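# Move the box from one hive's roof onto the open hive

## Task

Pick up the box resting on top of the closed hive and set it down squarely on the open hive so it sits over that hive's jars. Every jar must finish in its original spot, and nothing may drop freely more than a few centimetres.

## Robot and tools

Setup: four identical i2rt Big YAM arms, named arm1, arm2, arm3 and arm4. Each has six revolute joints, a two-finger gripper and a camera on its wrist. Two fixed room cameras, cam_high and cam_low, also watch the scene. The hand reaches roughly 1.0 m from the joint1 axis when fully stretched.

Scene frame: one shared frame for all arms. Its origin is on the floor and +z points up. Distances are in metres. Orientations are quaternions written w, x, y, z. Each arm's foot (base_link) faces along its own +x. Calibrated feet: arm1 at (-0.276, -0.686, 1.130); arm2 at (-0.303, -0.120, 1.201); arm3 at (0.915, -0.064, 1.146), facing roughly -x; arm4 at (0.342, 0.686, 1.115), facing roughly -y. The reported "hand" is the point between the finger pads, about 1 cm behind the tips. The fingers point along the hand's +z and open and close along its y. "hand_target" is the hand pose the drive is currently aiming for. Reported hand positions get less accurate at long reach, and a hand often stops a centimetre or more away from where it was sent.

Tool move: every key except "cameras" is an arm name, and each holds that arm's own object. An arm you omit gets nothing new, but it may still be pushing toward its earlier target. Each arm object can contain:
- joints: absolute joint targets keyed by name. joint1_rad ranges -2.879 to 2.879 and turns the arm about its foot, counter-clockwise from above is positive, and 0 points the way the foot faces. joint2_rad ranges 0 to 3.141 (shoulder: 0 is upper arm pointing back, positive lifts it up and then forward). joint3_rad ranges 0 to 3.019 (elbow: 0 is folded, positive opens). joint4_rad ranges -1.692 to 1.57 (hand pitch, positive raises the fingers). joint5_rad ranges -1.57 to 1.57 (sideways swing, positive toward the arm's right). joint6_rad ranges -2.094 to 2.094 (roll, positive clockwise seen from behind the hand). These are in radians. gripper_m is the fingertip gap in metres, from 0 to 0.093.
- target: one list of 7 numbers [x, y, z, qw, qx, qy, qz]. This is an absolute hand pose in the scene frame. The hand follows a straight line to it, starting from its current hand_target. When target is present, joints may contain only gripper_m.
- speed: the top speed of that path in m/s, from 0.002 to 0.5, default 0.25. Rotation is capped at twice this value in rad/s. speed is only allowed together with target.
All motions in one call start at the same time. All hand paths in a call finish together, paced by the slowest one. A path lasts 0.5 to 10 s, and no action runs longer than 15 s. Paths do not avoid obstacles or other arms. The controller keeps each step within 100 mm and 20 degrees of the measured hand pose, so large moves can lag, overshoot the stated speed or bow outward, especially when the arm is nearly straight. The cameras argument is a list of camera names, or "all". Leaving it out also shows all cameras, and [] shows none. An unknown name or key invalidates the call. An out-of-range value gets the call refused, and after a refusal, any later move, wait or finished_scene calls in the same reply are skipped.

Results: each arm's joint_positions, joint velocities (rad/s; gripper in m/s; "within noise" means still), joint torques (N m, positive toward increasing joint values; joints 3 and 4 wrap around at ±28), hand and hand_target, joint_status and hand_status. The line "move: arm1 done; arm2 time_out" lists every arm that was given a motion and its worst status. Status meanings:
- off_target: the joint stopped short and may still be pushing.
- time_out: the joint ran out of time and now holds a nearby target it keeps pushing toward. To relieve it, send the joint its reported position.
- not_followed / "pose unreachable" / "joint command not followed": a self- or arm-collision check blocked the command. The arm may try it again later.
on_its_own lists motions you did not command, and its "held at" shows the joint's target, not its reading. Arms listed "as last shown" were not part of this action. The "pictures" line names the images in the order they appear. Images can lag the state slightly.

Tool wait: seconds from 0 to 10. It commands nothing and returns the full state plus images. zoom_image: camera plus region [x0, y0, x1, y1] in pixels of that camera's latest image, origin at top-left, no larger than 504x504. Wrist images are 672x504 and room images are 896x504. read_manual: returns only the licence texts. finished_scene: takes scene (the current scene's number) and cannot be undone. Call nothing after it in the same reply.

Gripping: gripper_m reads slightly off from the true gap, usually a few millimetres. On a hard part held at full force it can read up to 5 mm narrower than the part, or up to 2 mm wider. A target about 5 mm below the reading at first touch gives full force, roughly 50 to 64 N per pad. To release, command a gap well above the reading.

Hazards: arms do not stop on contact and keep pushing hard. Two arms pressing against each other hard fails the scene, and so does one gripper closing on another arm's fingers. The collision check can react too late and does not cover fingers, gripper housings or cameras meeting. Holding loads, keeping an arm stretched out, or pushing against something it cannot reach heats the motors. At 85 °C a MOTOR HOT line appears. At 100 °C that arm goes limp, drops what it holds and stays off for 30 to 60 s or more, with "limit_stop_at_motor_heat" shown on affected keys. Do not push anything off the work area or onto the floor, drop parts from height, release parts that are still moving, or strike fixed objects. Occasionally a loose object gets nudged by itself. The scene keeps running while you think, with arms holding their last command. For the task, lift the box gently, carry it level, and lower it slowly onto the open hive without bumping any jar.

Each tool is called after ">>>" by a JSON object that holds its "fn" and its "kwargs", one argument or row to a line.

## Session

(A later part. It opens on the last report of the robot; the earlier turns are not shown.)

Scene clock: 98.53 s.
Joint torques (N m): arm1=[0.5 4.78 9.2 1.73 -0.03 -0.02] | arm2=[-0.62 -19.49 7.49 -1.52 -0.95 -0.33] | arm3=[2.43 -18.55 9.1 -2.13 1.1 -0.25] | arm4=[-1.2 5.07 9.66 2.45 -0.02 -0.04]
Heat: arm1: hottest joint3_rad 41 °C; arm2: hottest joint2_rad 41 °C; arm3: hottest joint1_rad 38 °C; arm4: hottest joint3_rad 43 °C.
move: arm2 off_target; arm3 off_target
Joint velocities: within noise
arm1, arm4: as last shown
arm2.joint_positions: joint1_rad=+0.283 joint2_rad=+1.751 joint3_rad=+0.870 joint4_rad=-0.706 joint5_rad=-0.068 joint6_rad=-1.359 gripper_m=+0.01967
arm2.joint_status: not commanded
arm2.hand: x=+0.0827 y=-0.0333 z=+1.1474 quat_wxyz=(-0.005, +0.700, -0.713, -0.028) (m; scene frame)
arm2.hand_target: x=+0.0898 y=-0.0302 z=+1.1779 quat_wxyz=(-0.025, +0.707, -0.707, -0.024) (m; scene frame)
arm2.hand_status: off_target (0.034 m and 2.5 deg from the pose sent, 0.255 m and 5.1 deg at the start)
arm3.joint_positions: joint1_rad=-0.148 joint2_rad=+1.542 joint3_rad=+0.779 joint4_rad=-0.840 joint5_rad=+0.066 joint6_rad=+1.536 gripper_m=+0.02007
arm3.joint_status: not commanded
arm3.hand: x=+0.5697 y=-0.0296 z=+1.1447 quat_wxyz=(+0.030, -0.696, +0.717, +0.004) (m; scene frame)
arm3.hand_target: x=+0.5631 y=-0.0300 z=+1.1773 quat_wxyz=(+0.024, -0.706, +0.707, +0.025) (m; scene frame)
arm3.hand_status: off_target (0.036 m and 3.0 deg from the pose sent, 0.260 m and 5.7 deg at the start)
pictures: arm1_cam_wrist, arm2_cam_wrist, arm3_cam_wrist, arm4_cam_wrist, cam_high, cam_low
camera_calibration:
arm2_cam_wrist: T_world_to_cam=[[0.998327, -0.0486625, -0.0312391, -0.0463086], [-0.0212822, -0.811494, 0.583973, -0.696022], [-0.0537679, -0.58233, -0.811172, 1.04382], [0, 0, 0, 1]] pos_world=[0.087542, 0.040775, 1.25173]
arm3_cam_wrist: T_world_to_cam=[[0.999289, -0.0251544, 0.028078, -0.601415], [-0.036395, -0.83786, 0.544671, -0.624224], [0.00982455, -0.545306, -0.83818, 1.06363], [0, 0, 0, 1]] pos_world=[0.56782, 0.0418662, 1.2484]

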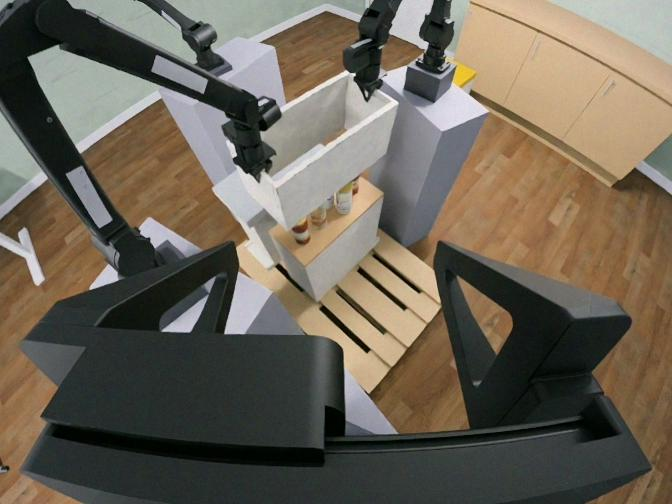

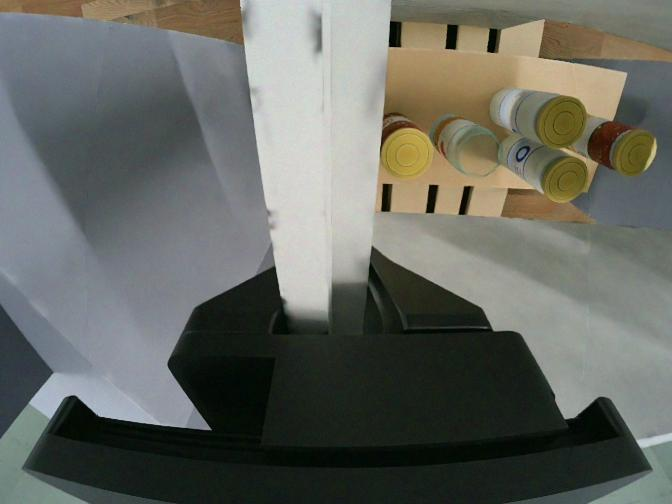

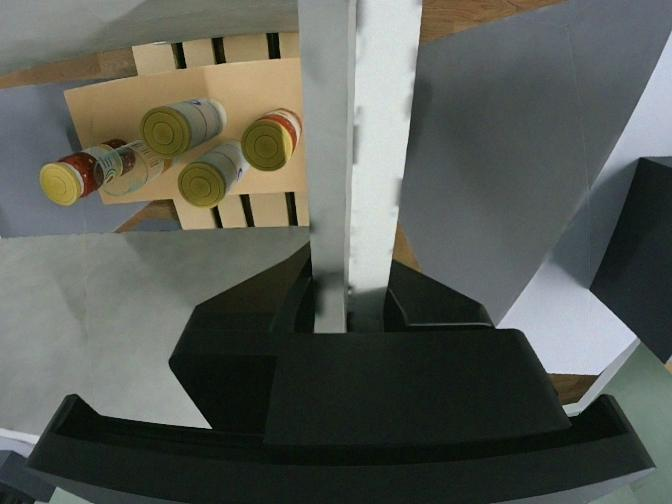

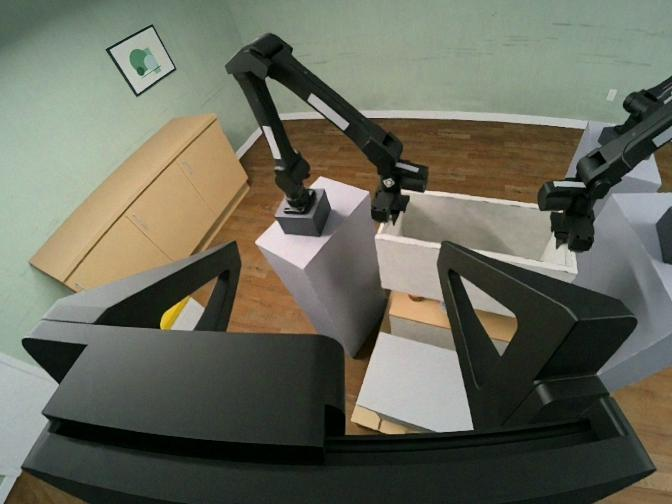

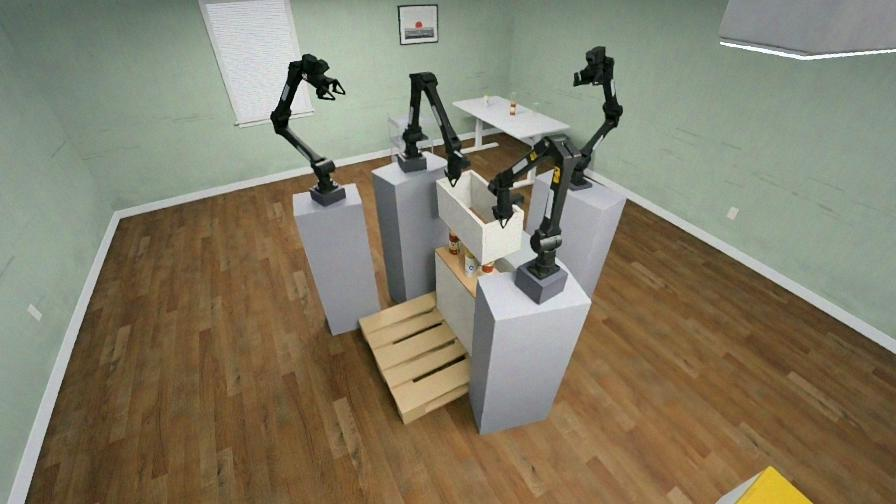

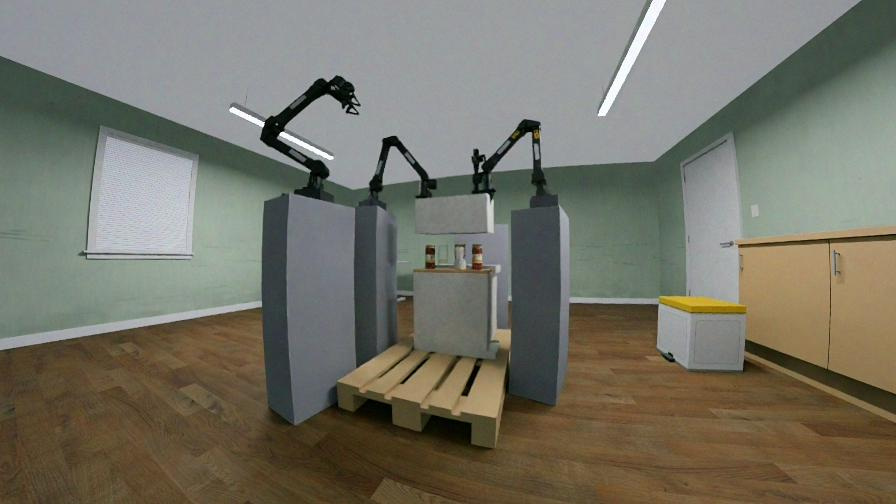

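>>> {"fn": "move", "kwargs": {
  "arm2": {"target":[0.10,-0.047,1.06,-0.0106,0.7163,-0.6979,-0.0106],"speed":0.1},
  "arm3": {"target":[0.573,-0.040,1.06,-0.0106,0.7163,-0.6979,-0.0106],"speed":0.1}
}}

>>> {"fn": "zoom_image", "kwargs": {
  "camera": "cam_low",
  "region": [405, 180, 505, 290]
}}

>>> {"fn": "zoom_image", "kwargs": {
  "camera": "cam_high",
  "region": [430, 160, 530, 300]
}}

>>> {"fn": "zoom_image", "kwargs": {
  "camera": "arm1_cam_wrist",
  "region": [230, 60, 420, 310]
}}

Scene clock: 121.13 s.
Joint torques (N m): arm1=[0.44 4.84 9.2 1.72 -0.03 -0.01] | arm2=[-0.97 -17.2 5.3 -0.53 -0.75 -0.47] | arm3=[2.32 -16.67 4.49 -0.57 0.53 -0.33] | arm4=[-1.44 5.07 9.48 2.41 -0.09 -0.01]
Heat: arm1: hottest joint3_rad 42 °C; arm2: hottest joint2_rad 42 °C; arm3: hottest joint1_rad 37 °C; arm4: hottest joint3_rad 44 °C.
move: arm2 off_target; arm3 off_target
Joint velocities: within noise
arm1, arm4: as last shown
arm2.joint_positions: joint1_rad=+0.261 joint2_rad=+2.015 joint3_rad=+0.867 joint4_rad=-0.427 joint5_rad=-0.032 joint6_rad=-1.395 gripper_m=+0.01958
arm2.joint_status: not commanded
arm2.hand: x=+0.0914 y=-0.0482 z=+1.0461 quat_wxyz=(-0.001, +0.706, -0.708, -0.010) (m; scene frame)
arm2.hand_target: x=+0.0999 y=-0.0470 z=+1.0596 quat_wxyz=(-0.011, +0.716, -0.698, -0.010) (m; scene frame)
arm2.hand_status: off_target (0.016 m and 2.0 deg from the pose sent, 0.090 m and 3.3 deg at the start)
arm3.joint_positions: joint1_rad=-0.145 joint2_rad=+1.779 joint3_rad=+0.686 joint4_rad=-0.495 joint5_rad=+0.039 joint6_rad=+1.520 gripper_m=+0.02007
arm3.joint_status: not commanded
arm3.hand: x=+0.5785 y=-0.0375 z=+1.0451 quat_wxyz=(+0.015, -0.703, +0.711, +0.000) (m; scene frame)
arm3.hand_target: x=+0.5731 y=-0.0400 z=+1.0592 quat_wxyz=(+0.011, -0.716, +0.698, +0.011) (m; scene frame)
arm3.hand_status: off_target (0.016 m and 2.5 deg from the pose sent, 0.085 m and 4.0 deg at the start)
pictures: arm1_cam_wrist, arm2_cam_wrist, arm3_cam_wrist, arm4_cam_wrist, cam_high, cam_low
camera_calibration:
arm2_cam_wrist: T_world_to_cam=[[0.999375, -0.0341319, -0.0091781, -0.0812807], [-0.021485, -0.792849, 0.609039, -0.674041], [-0.0280645, -0.608461, -0.793087, 0.930893], [0, 0, 0, 1]] pos_world=[0.0928731, 0.0292255, 1.14805]
arm3_cam_wrist: T_world_to_cam=[[0.999894, -0.00694085, 0.0128364, -0.591434], [-0.0129968, -0.823564, 0.567075, -0.612584], [0.00663561, -0.567182, -0.823566, 0.961581], [0, 0, 0, 1]] pos_world=[0.577029, 0.0367843, 1.1469]

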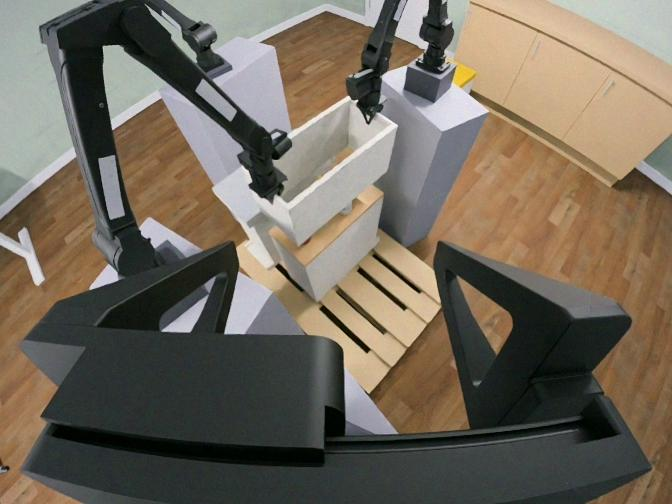

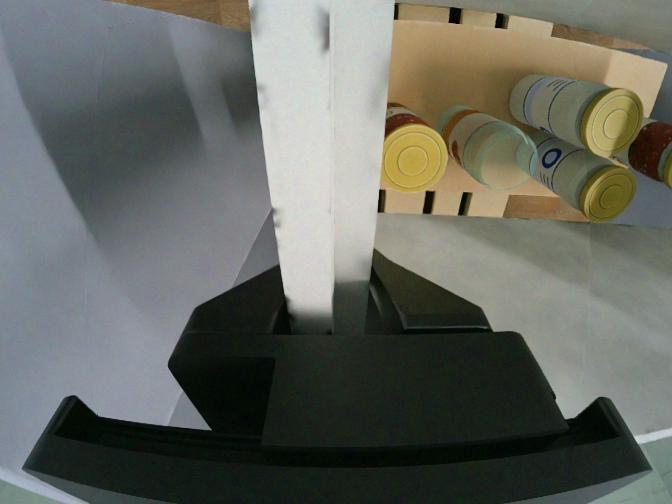

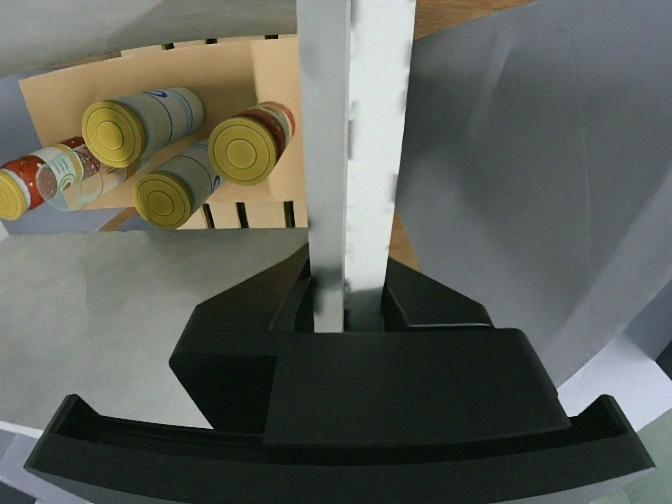

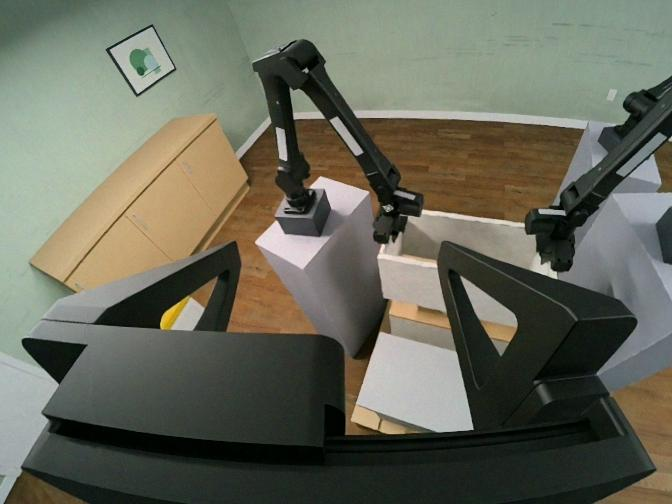

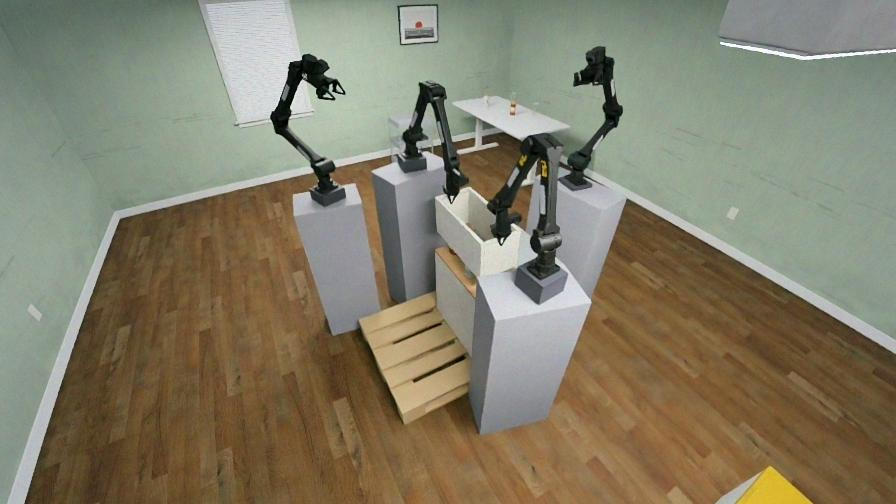

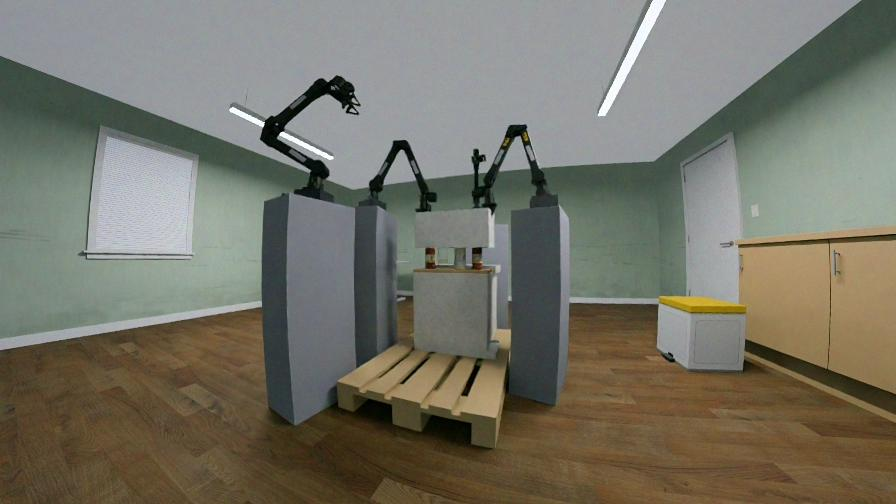

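Scaled by 4.582.

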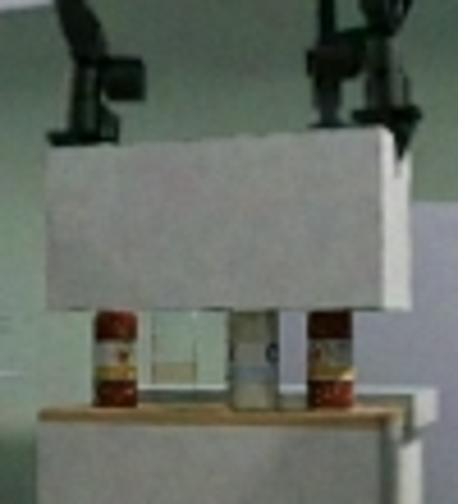

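Scaled by 3.600.

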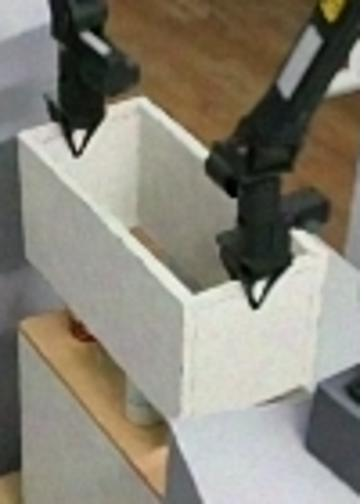

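Scaled by 2.016 from the camera's 672x504 image, which has a finer 960x720 frame.

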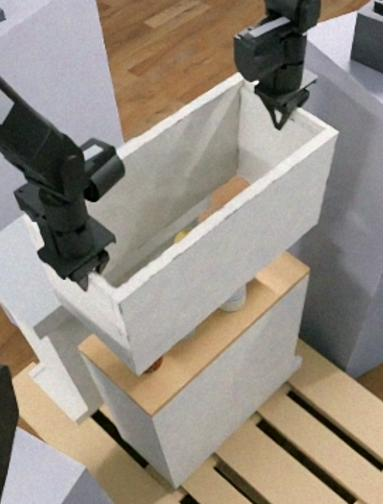

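>>> {"fn": "move", "kwargs": {
  "arm2": {"target":[0.10,-0.045,0.955,-0.0106,0.7163,-0.6979,-0.0106],"speed":0.08},
  "arm3": {"target":[0.573,-0.039,0.955,-0.0106,0.7163,-0.6979,-0.0106],"speed":0.08}
}}

>>> {"fn": "zoom_image", "kwargs": {
  "camera": "cam_low",
  "region": [405, 180, 505, 290]
}}

>>> {"fn": "zoom_image", "kwargs": {
  "camera": "cam_high",
  "region": [430, 160, 530, 300]
}}

>>> {"fn": "zoom_image", "kwargs": {
  "camera": "arm1_cam_wrist",
  "region": [230, 60, 420, 310]
}}

Scene clock: 130.73 s.
Joint torques (N m): arm1=[0.44 4.78 9.2 1.73 -0.03 -0.02] | arm2=[-0.32 -18.67 2.26 -0.02 -0.79 -0.41] | arm3=[1.73 -18.26 1.35 -0.17 0.54 -0.39] | arm4=[-0.91 5.01 9.68 2.47 -0.07 -0.04]
Heat: arm1: hottest joint3_rad 42 °C; arm2: hottest joint2_rad 40 °C; arm3: hottest joint1_rad 37 °C; arm4: hottest joint3_rad 44 °C.
move: arm2 off_target; arm3 off_target
Joint velocities: within noise
arm1, arm4: as last shown
arm2.joint_positions: joint1_rad=+0.261 joint2_rad=+2.307 joint3_rad=+0.945 joint4_rad=-0.210 joint5_rad=-0.032 joint6_rad=-1.395 gripper_m=+0.01953
arm2.joint_status: not commanded
arm2.hand: x=+0.0944 y=-0.0493 z=+0.9427 quat_wxyz=(-0.002, +0.706, -0.708, -0.009) (m; scene frame)
arm2.hand_target: x=+0.0998 y=-0.0450 z=+0.9546 quat_wxyz=(-0.011, +0.716, -0.698, -0.010) (m; scene frame)
arm2.hand_status: off_target (0.014 m and 1.9 deg from the pose sent, 0.092 m and 2.0 deg at the start)
arm3.joint_positions: joint1_rad=-0.145 joint2_rad=+2.109 joint3_rad=+0.712 joint4_rad=-0.192 joint5_rad=+0.039 joint6_rad=+1.519 gripper_m=+0.02007
arm3.joint_status: not commanded
arm3.hand: x=+0.5811 y=-0.0394 z=+0.9419 quat_wxyz=(+0.015, -0.703, +0.711, -0.001) (m; scene frame)
arm3.hand_target: x=+0.5732 y=-0.0391 z=+0.9544 quat_wxyz=(+0.011, -0.716, +0.698, +0.011) (m; scene frame)
arm3.hand_status: off_target (0.015 m and 2.5 deg from the pose sent, 0.090 m and 2.5 deg at the start)
pictures: arm1_cam_wrist, arm2_cam_wrist, arm3_cam_wrist, arm4_cam_wrist, cam_high, cam_low
camera_calibration:
arm2_cam_wrist: T_world_to_cam=[[0.999394, -0.0340845, -0.00703241, -0.0873062], [-0.0227679, -0.793147, 0.608604, -0.611355], [-0.0263217, -0.608075, -0.793443, 0.848571], [0, 0, 0, 1]] pos_world=[0.0956699, 0.0281248, 1.04475]
arm3_cam_wrist: T_world_to_cam=[[0.999886, -0.00578098, 0.0139811, -0.593752], [-0.0126918, -0.823498, 0.567177, -0.555881], [0.00823458, -0.56729, -0.823477, 0.87448], [0, 0, 0, 1]] pos_world=[0.579428, 0.0348842, 1.0437]

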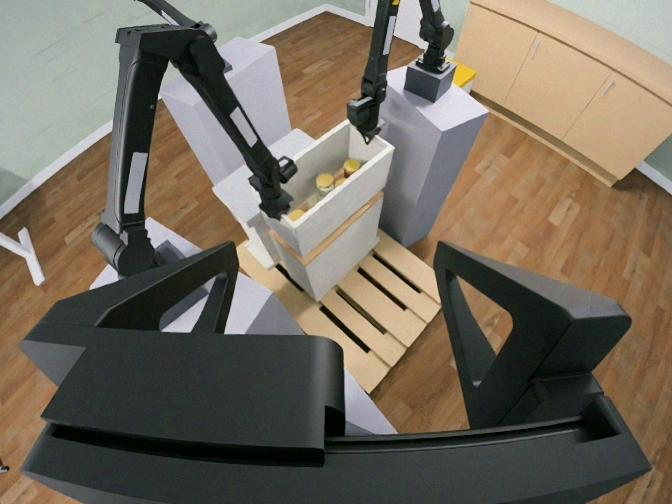

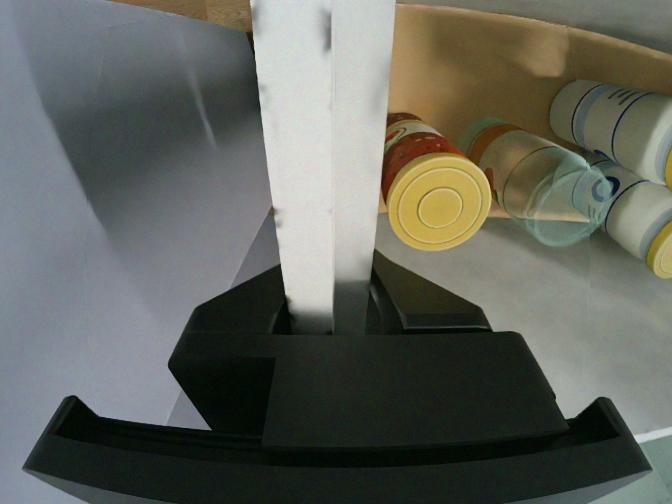

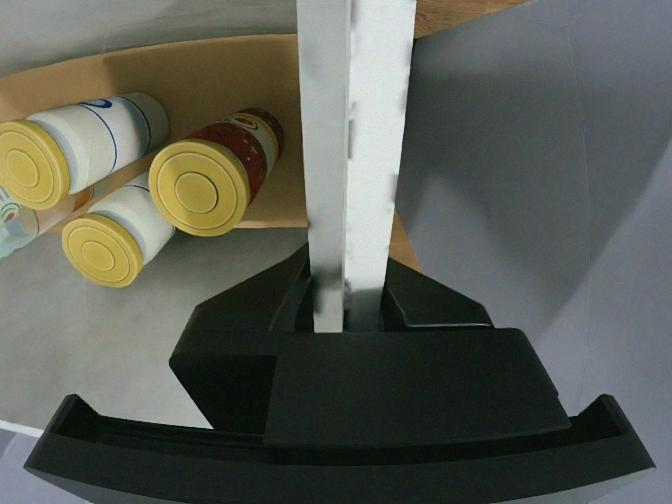

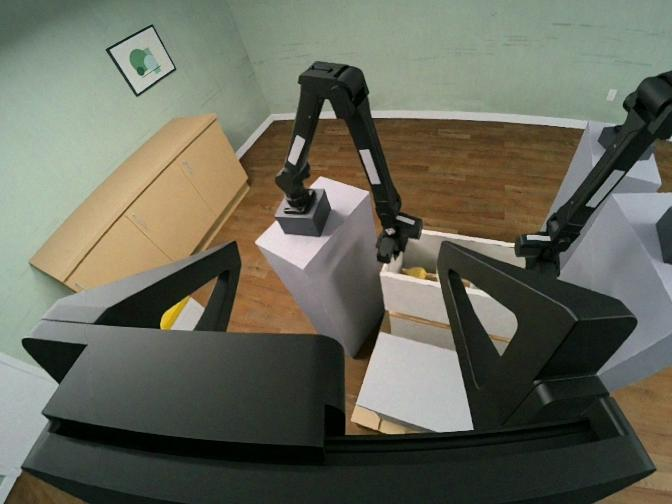

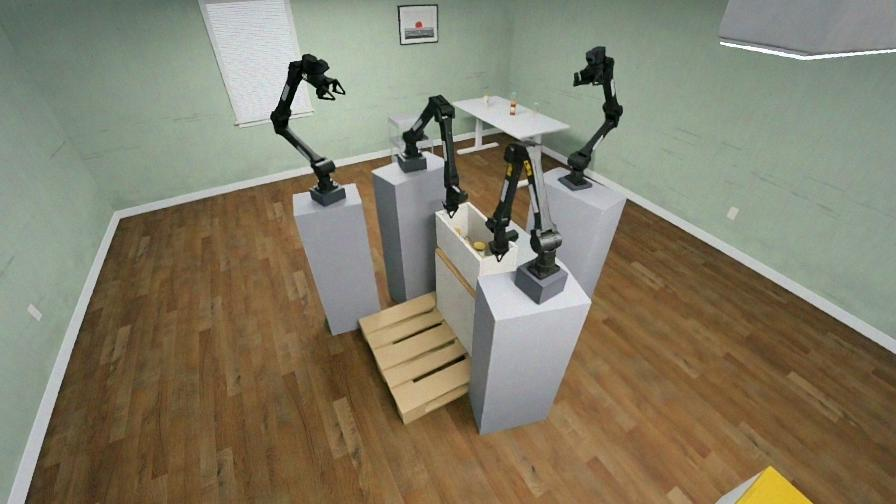

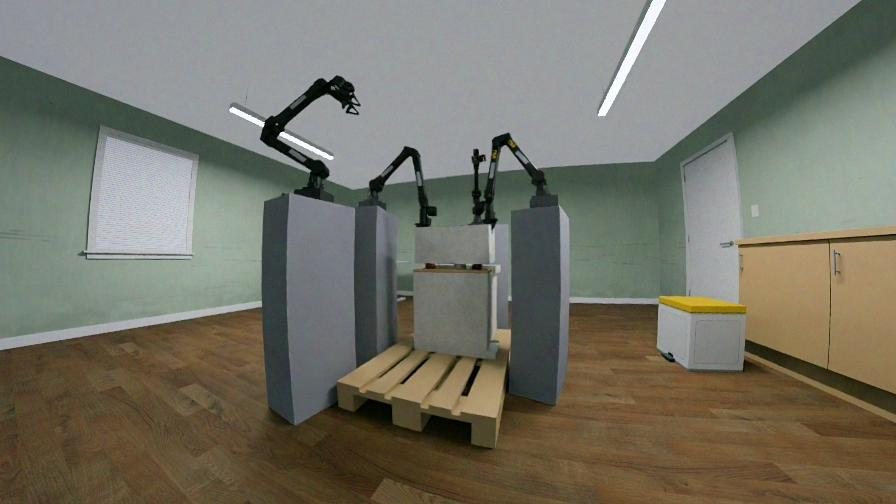

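Scaled by 4.582.

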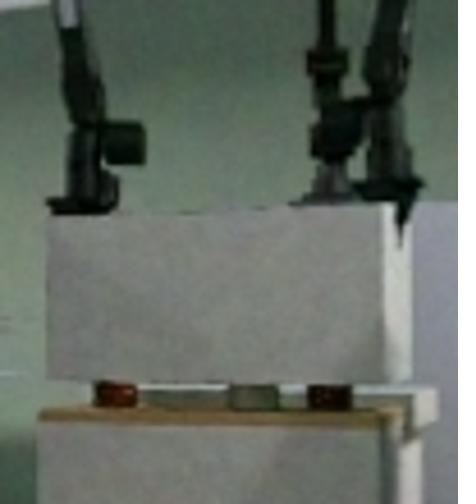

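Scaled by 3.600.

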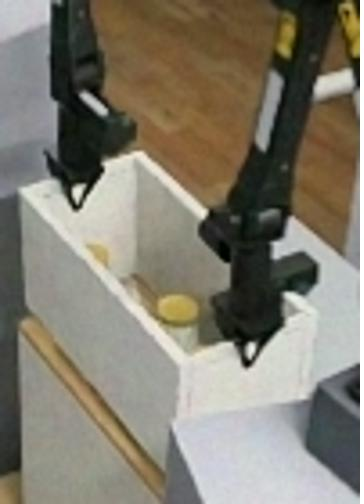

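Scaled by 2.016 from the camera's 672x504 image, which has a finer 960x720 frame.

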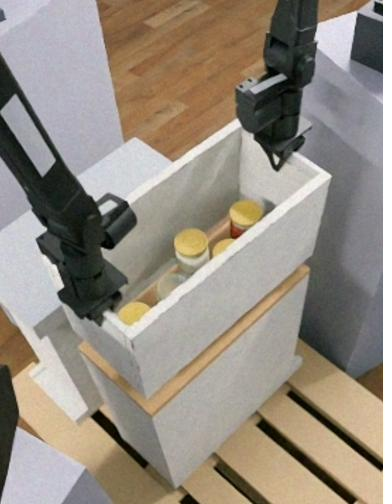

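>>> {"fn": "move", "kwargs": {
  "arm2": {"target":[0.10,-0.052,0.930,-0.0106,0.7196,-0.6944,-0.0106],"speed":0.06},
  "arm3": {"target":[0.573,-0.036,0.930,-0.0106,0.7196,-0.6944,-0.0106],"speed":0.06}
}}

>>> {"fn": "zoom_image", "kwargs": {
  "camera": "cam_low",
  "region": [405, 210, 505, 290]
}}

>>> {"fn": "zoom_image", "kwargs": {
  "camera": "cam_high",
  "region": [430, 200, 530, 300]
}}

>>> {"fn": "zoom_image", "kwargs": {
  "camera": "arm1_cam_wrist",
  "region": [250, 160, 400, 290]
}}

>>> {"fn": "zoom_image", "kwargs": {
  "camera": "arm4_cam_wrist",
  "region": [350, 210, 540, 390]
}}

Scene clock: 136.17 s.
Joint torques (N m): arm1=[0.44 4.72 9.21 1.74 -0.03 -0.02] | arm2=[-0.73 -18.84 1.72 0.08 -0.77 -0.5] | arm3=[0.91 -18.67 0.47 -0.13 0.5 -0.49] | arm4=[-1.14 5.25 9.59 2.35 -0.07 0]
Heat: arm1: hottest joint3_rad 42 °C; arm2: hottest joint2_rad 41 °C; arm3: hottest joint1_rad 37 °C; arm4: hottest joint3_rad 44 °C.
move: arm2 off_target; arm3 off_target
Joint velocities: within noise
arm1, arm4: as last shown
arm2.joint_positions: joint1_rad=+0.254 joint2_rad=+2.376 joint3_rad=+0.970 joint4_rad=-0.166 joint5_rad=-0.032 joint6_rad=-1.409 gripper_m=+0.01953
arm2.joint_status: not commanded
arm2.hand: x=+0.0937 y=-0.0528 z=+0.9181 quat_wxyz=(-0.002, +0.709, -0.706, -0.009) (m; scene frame)
arm2.hand_target: x=+0.0999 y=-0.0520 z=+0.9296 quat_wxyz=(-0.011, +0.719, -0.694, -0.010) (m; scene frame)
arm2.hand_status: off_target (0.013 m and 2.1 deg from the pose sent, 0.014 m and 2.4 deg at the start)
arm3.joint_positions: joint1_rad=-0.145 joint2_rad=+2.191 joint3_rad=+0.735 joint4_rad=-0.131 joint5_rad=+0.040 joint6_rad=+1.510 gripper_m=+0.02007
arm3.joint_status: not commanded
arm3.hand: x=+0.5798 y=-0.0395 z=+0.9170 quat_wxyz=(+0.015, -0.707, +0.707, +0.001) (m; scene frame)
arm3.hand_target: x=+0.5732 y=-0.0361 z=+0.9294 quat_wxyz=(+0.011, -0.719, +0.695, +0.011) (m; scene frame)
arm3.hand_status: off_target (0.015 m and 2.5 deg from the pose sent, 0.015 m and 3.0 deg at the start)
pictures: arm1_cam_wrist, arm2_cam_wrist, arm3_cam_wrist, arm4_cam_wrist, cam_high, cam_low
camera_calibration:
arm2_cam_wrist: T_world_to_cam=[[0.999601, -0.0272709, -0.00739109, -0.0863046], [-0.0171412, -0.793258, 0.608644, -0.599693], [-0.0224613, -0.608274, -0.793409, 0.826422], [0, 0, 0, 1]] pos_world=[0.0945532, 0.0246259, 1.02005]
arm3_cam_wrist: T_world_to_cam=[[0.999921, 0.00376568, 0.0119721, -0.589911], [-0.00367596, -0.824213, 0.566268, -0.546344], [0.0119999, -0.566267, -0.824134, 0.85236], [0, 0, 0, 1]] pos_world=[0.577628, 0.0345816, 1.0189]

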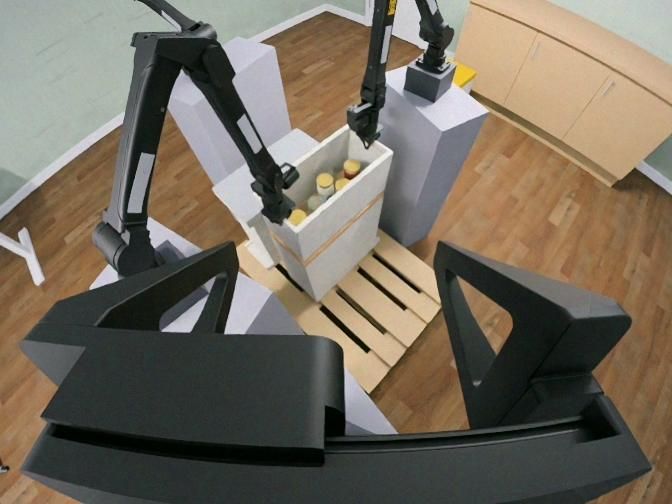

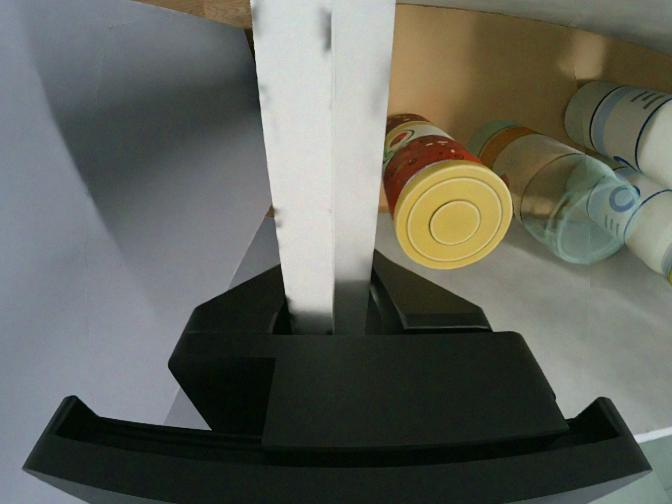

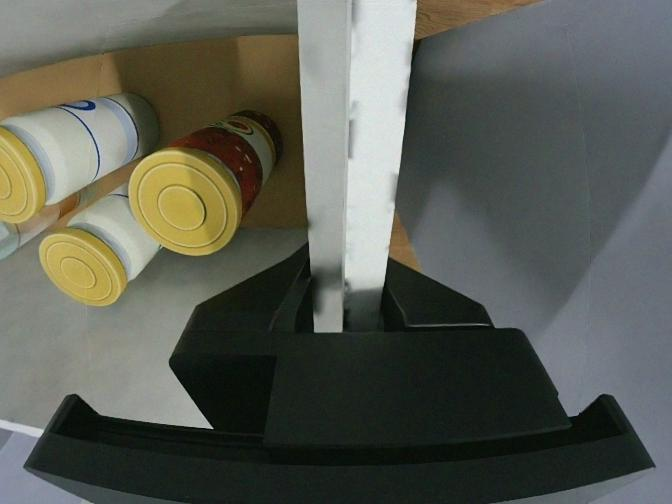

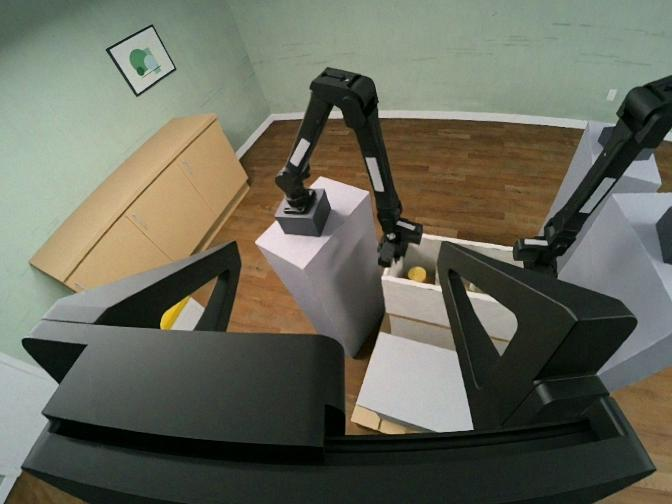

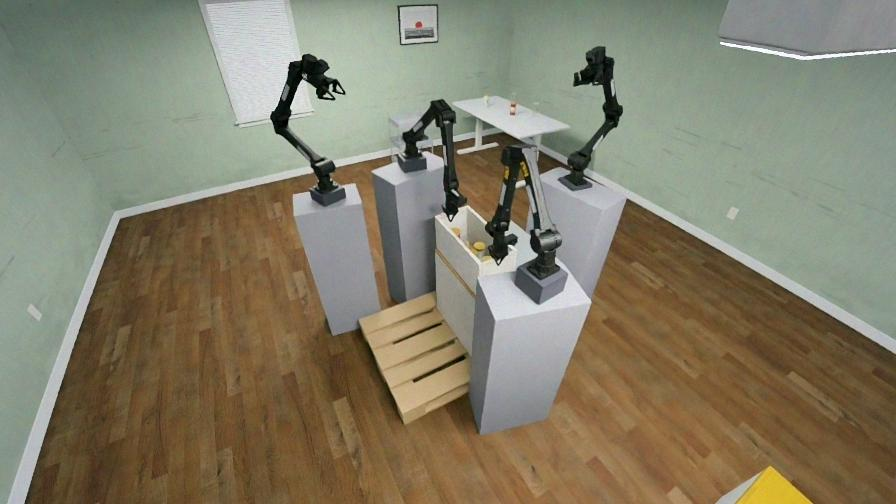

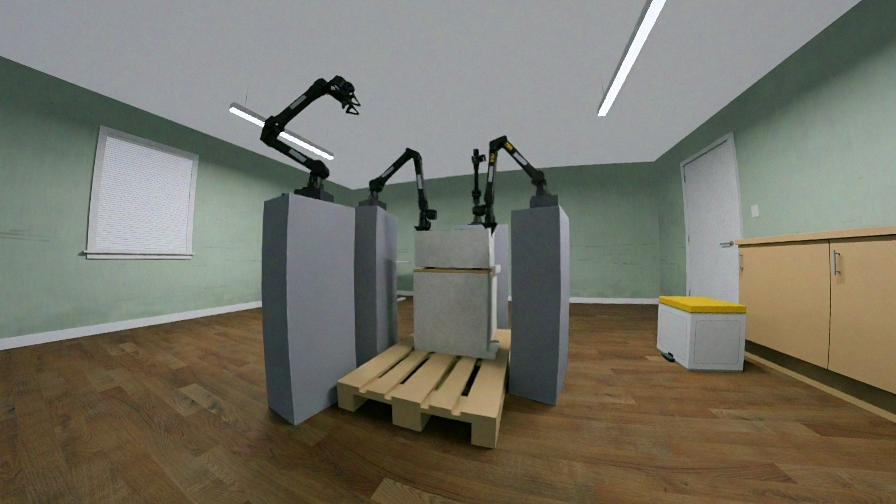

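Scaled by 5.040.

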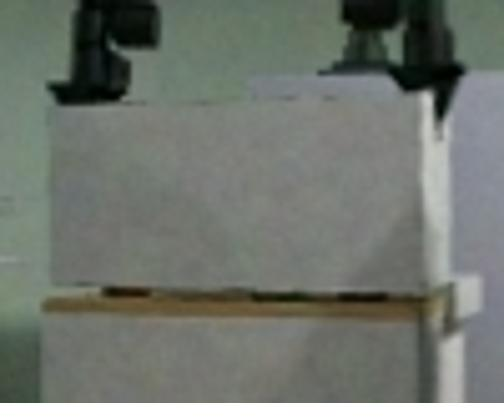

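Scaled by 5.040.

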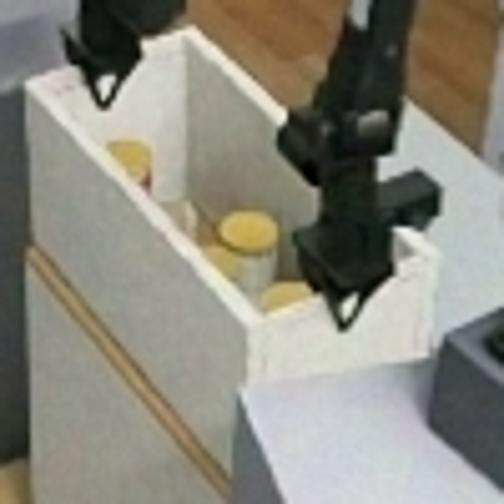

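Scaled by 3.360 from the camera's 672x504 image, which has a finer 960x720 frame.

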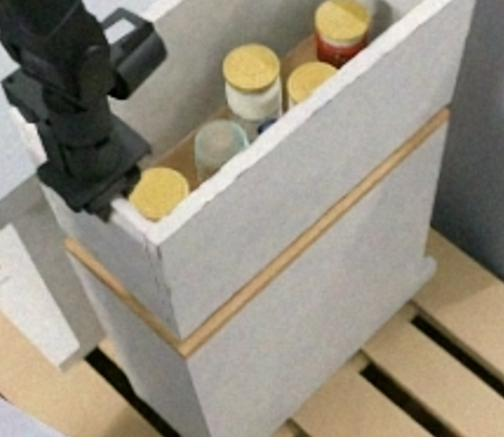

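Scaled by 2.653 from the camera's 672x504 image, which has a finer 960x720 frame.

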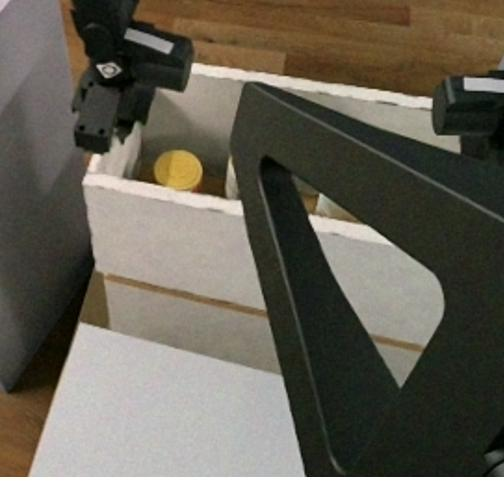

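>>> {"fn": "move", "kwargs": {
  "arm2": {"target":[0.10,-0.052,0.912,-0.0106,0.7196,-0.6944,-0.0106],"speed":0.04},
  "arm3": {"target":[0.573,-0.036,0.912,-0.0106,0.7196,-0.6944,-0.0106],"speed":0.04},
  "cameras": ["cam_low","cam_high","arm1_cam_wrist"]
}}

>>> {"fn": "zoom_image", "kwargs": {
  "camera": "cam_low",
  "region": [405, 210, 505, 290]
}}

>>> {"fn": "zoom_image", "kwargs": {
  "camera": "arm1_cam_wrist",
  "region": [250, 160, 400, 290]
}}

Scene clock: 139.17 s.
Joint torques (N m): arm1=[0.5 4.78 9.2 1.74 -0.03 -0.02] | arm2=[-0.79 -18.55 1.62 0.16 -0.95 -0.46] | arm3=[1.03 -17.9 0.4 0.21 0.36 -0.44] | arm4=[-1.49 5.3 9.52 2.41 -0.07 -0.04]
Heat: arm1: hottest joint3_rad 42 °C; arm2: hottest joint2_rad 41 °C; arm3: hottest joint1_rad 37 °C; arm4: hottest joint3_rad 44 °C.
move: arm2 off_target; arm3 off_target
Joint velocities: within noise
arm1, arm4: as last shown
arm2.joint_positions: joint1_rad=+0.254 joint2_rad=+2.423 joint3_rad=+0.989 joint4_rad=-0.139 joint5_rad=-0.028 joint6_rad=-1.411 gripper_m=+0.01953
arm2.joint_status: not commanded
arm2.hand: x=+0.0924 y=-0.0539 z=+0.9011 quat_wxyz=(+0.000, +0.710, -0.705, -0.008) (m; scene frame)
arm2.hand_target: x=+0.0998 y=-0.0521 z=+0.9117 quat_wxyz=(-0.011, +0.719, -0.694, -0.010) (m; scene frame)
arm2.hand_status: off_target (0.013 m and 2.1 deg from the pose sent, 0.009 m and 2.1 deg at the start)
arm3.joint_positions: joint1_rad=-0.147 joint2_rad=+2.238 joint3_rad=+0.750 joint4_rad=-0.097 joint5_rad=+0.043 joint6_rad=+1.503 gripper_m=+0.02005
arm3.joint_status: not commanded
arm3.hand: x=+0.5795 y=-0.0384 z=+0.9027 quat_wxyz=(+0.015, -0.708, +0.706, +0.002) (m; scene frame)
arm3.hand_target: x=+0.5731 y=-0.0361 z=+0.9117 quat_wxyz=(+0.011, -0.719, +0.694, +0.011) (m; scene frame)
arm3.hand_status: off_target (0.012 m and 2.2 deg from the pose sent, 0.009 m and 2.5 deg at the start)
pictures: arm1_cam_wrist, cam_high, cam_low

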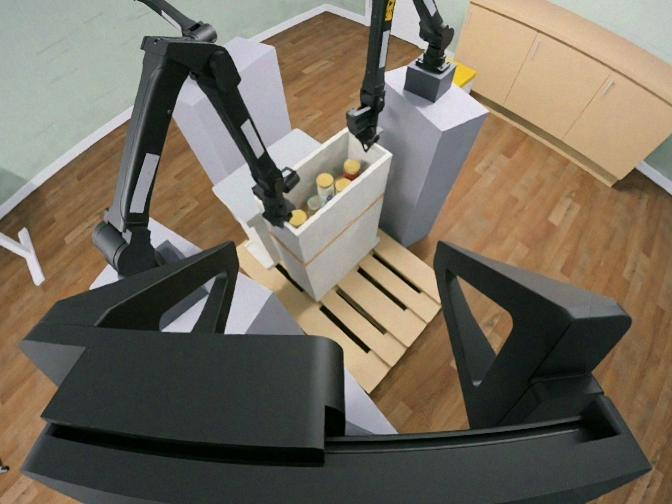

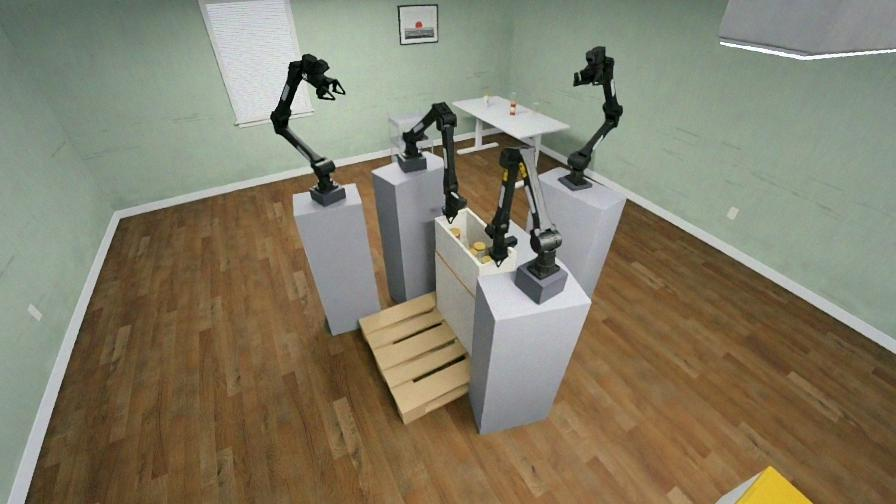

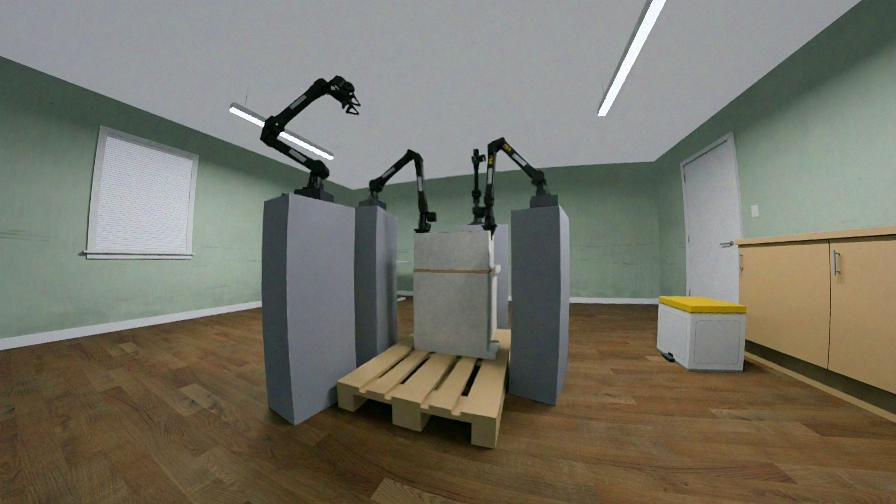

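Scaled by 5.040.

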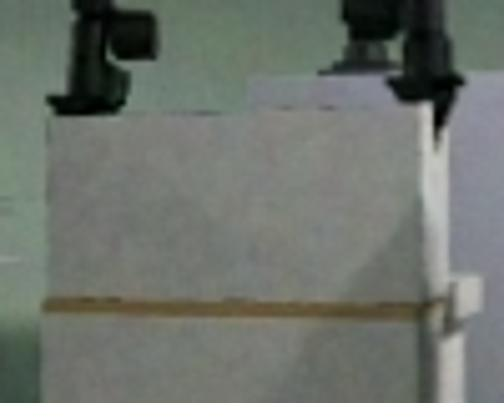

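Scaled by 3.360 from the camera's 672x504 image, which has a finer 960x720 frame.

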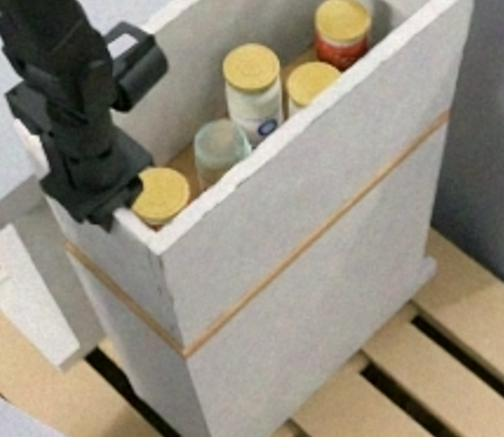

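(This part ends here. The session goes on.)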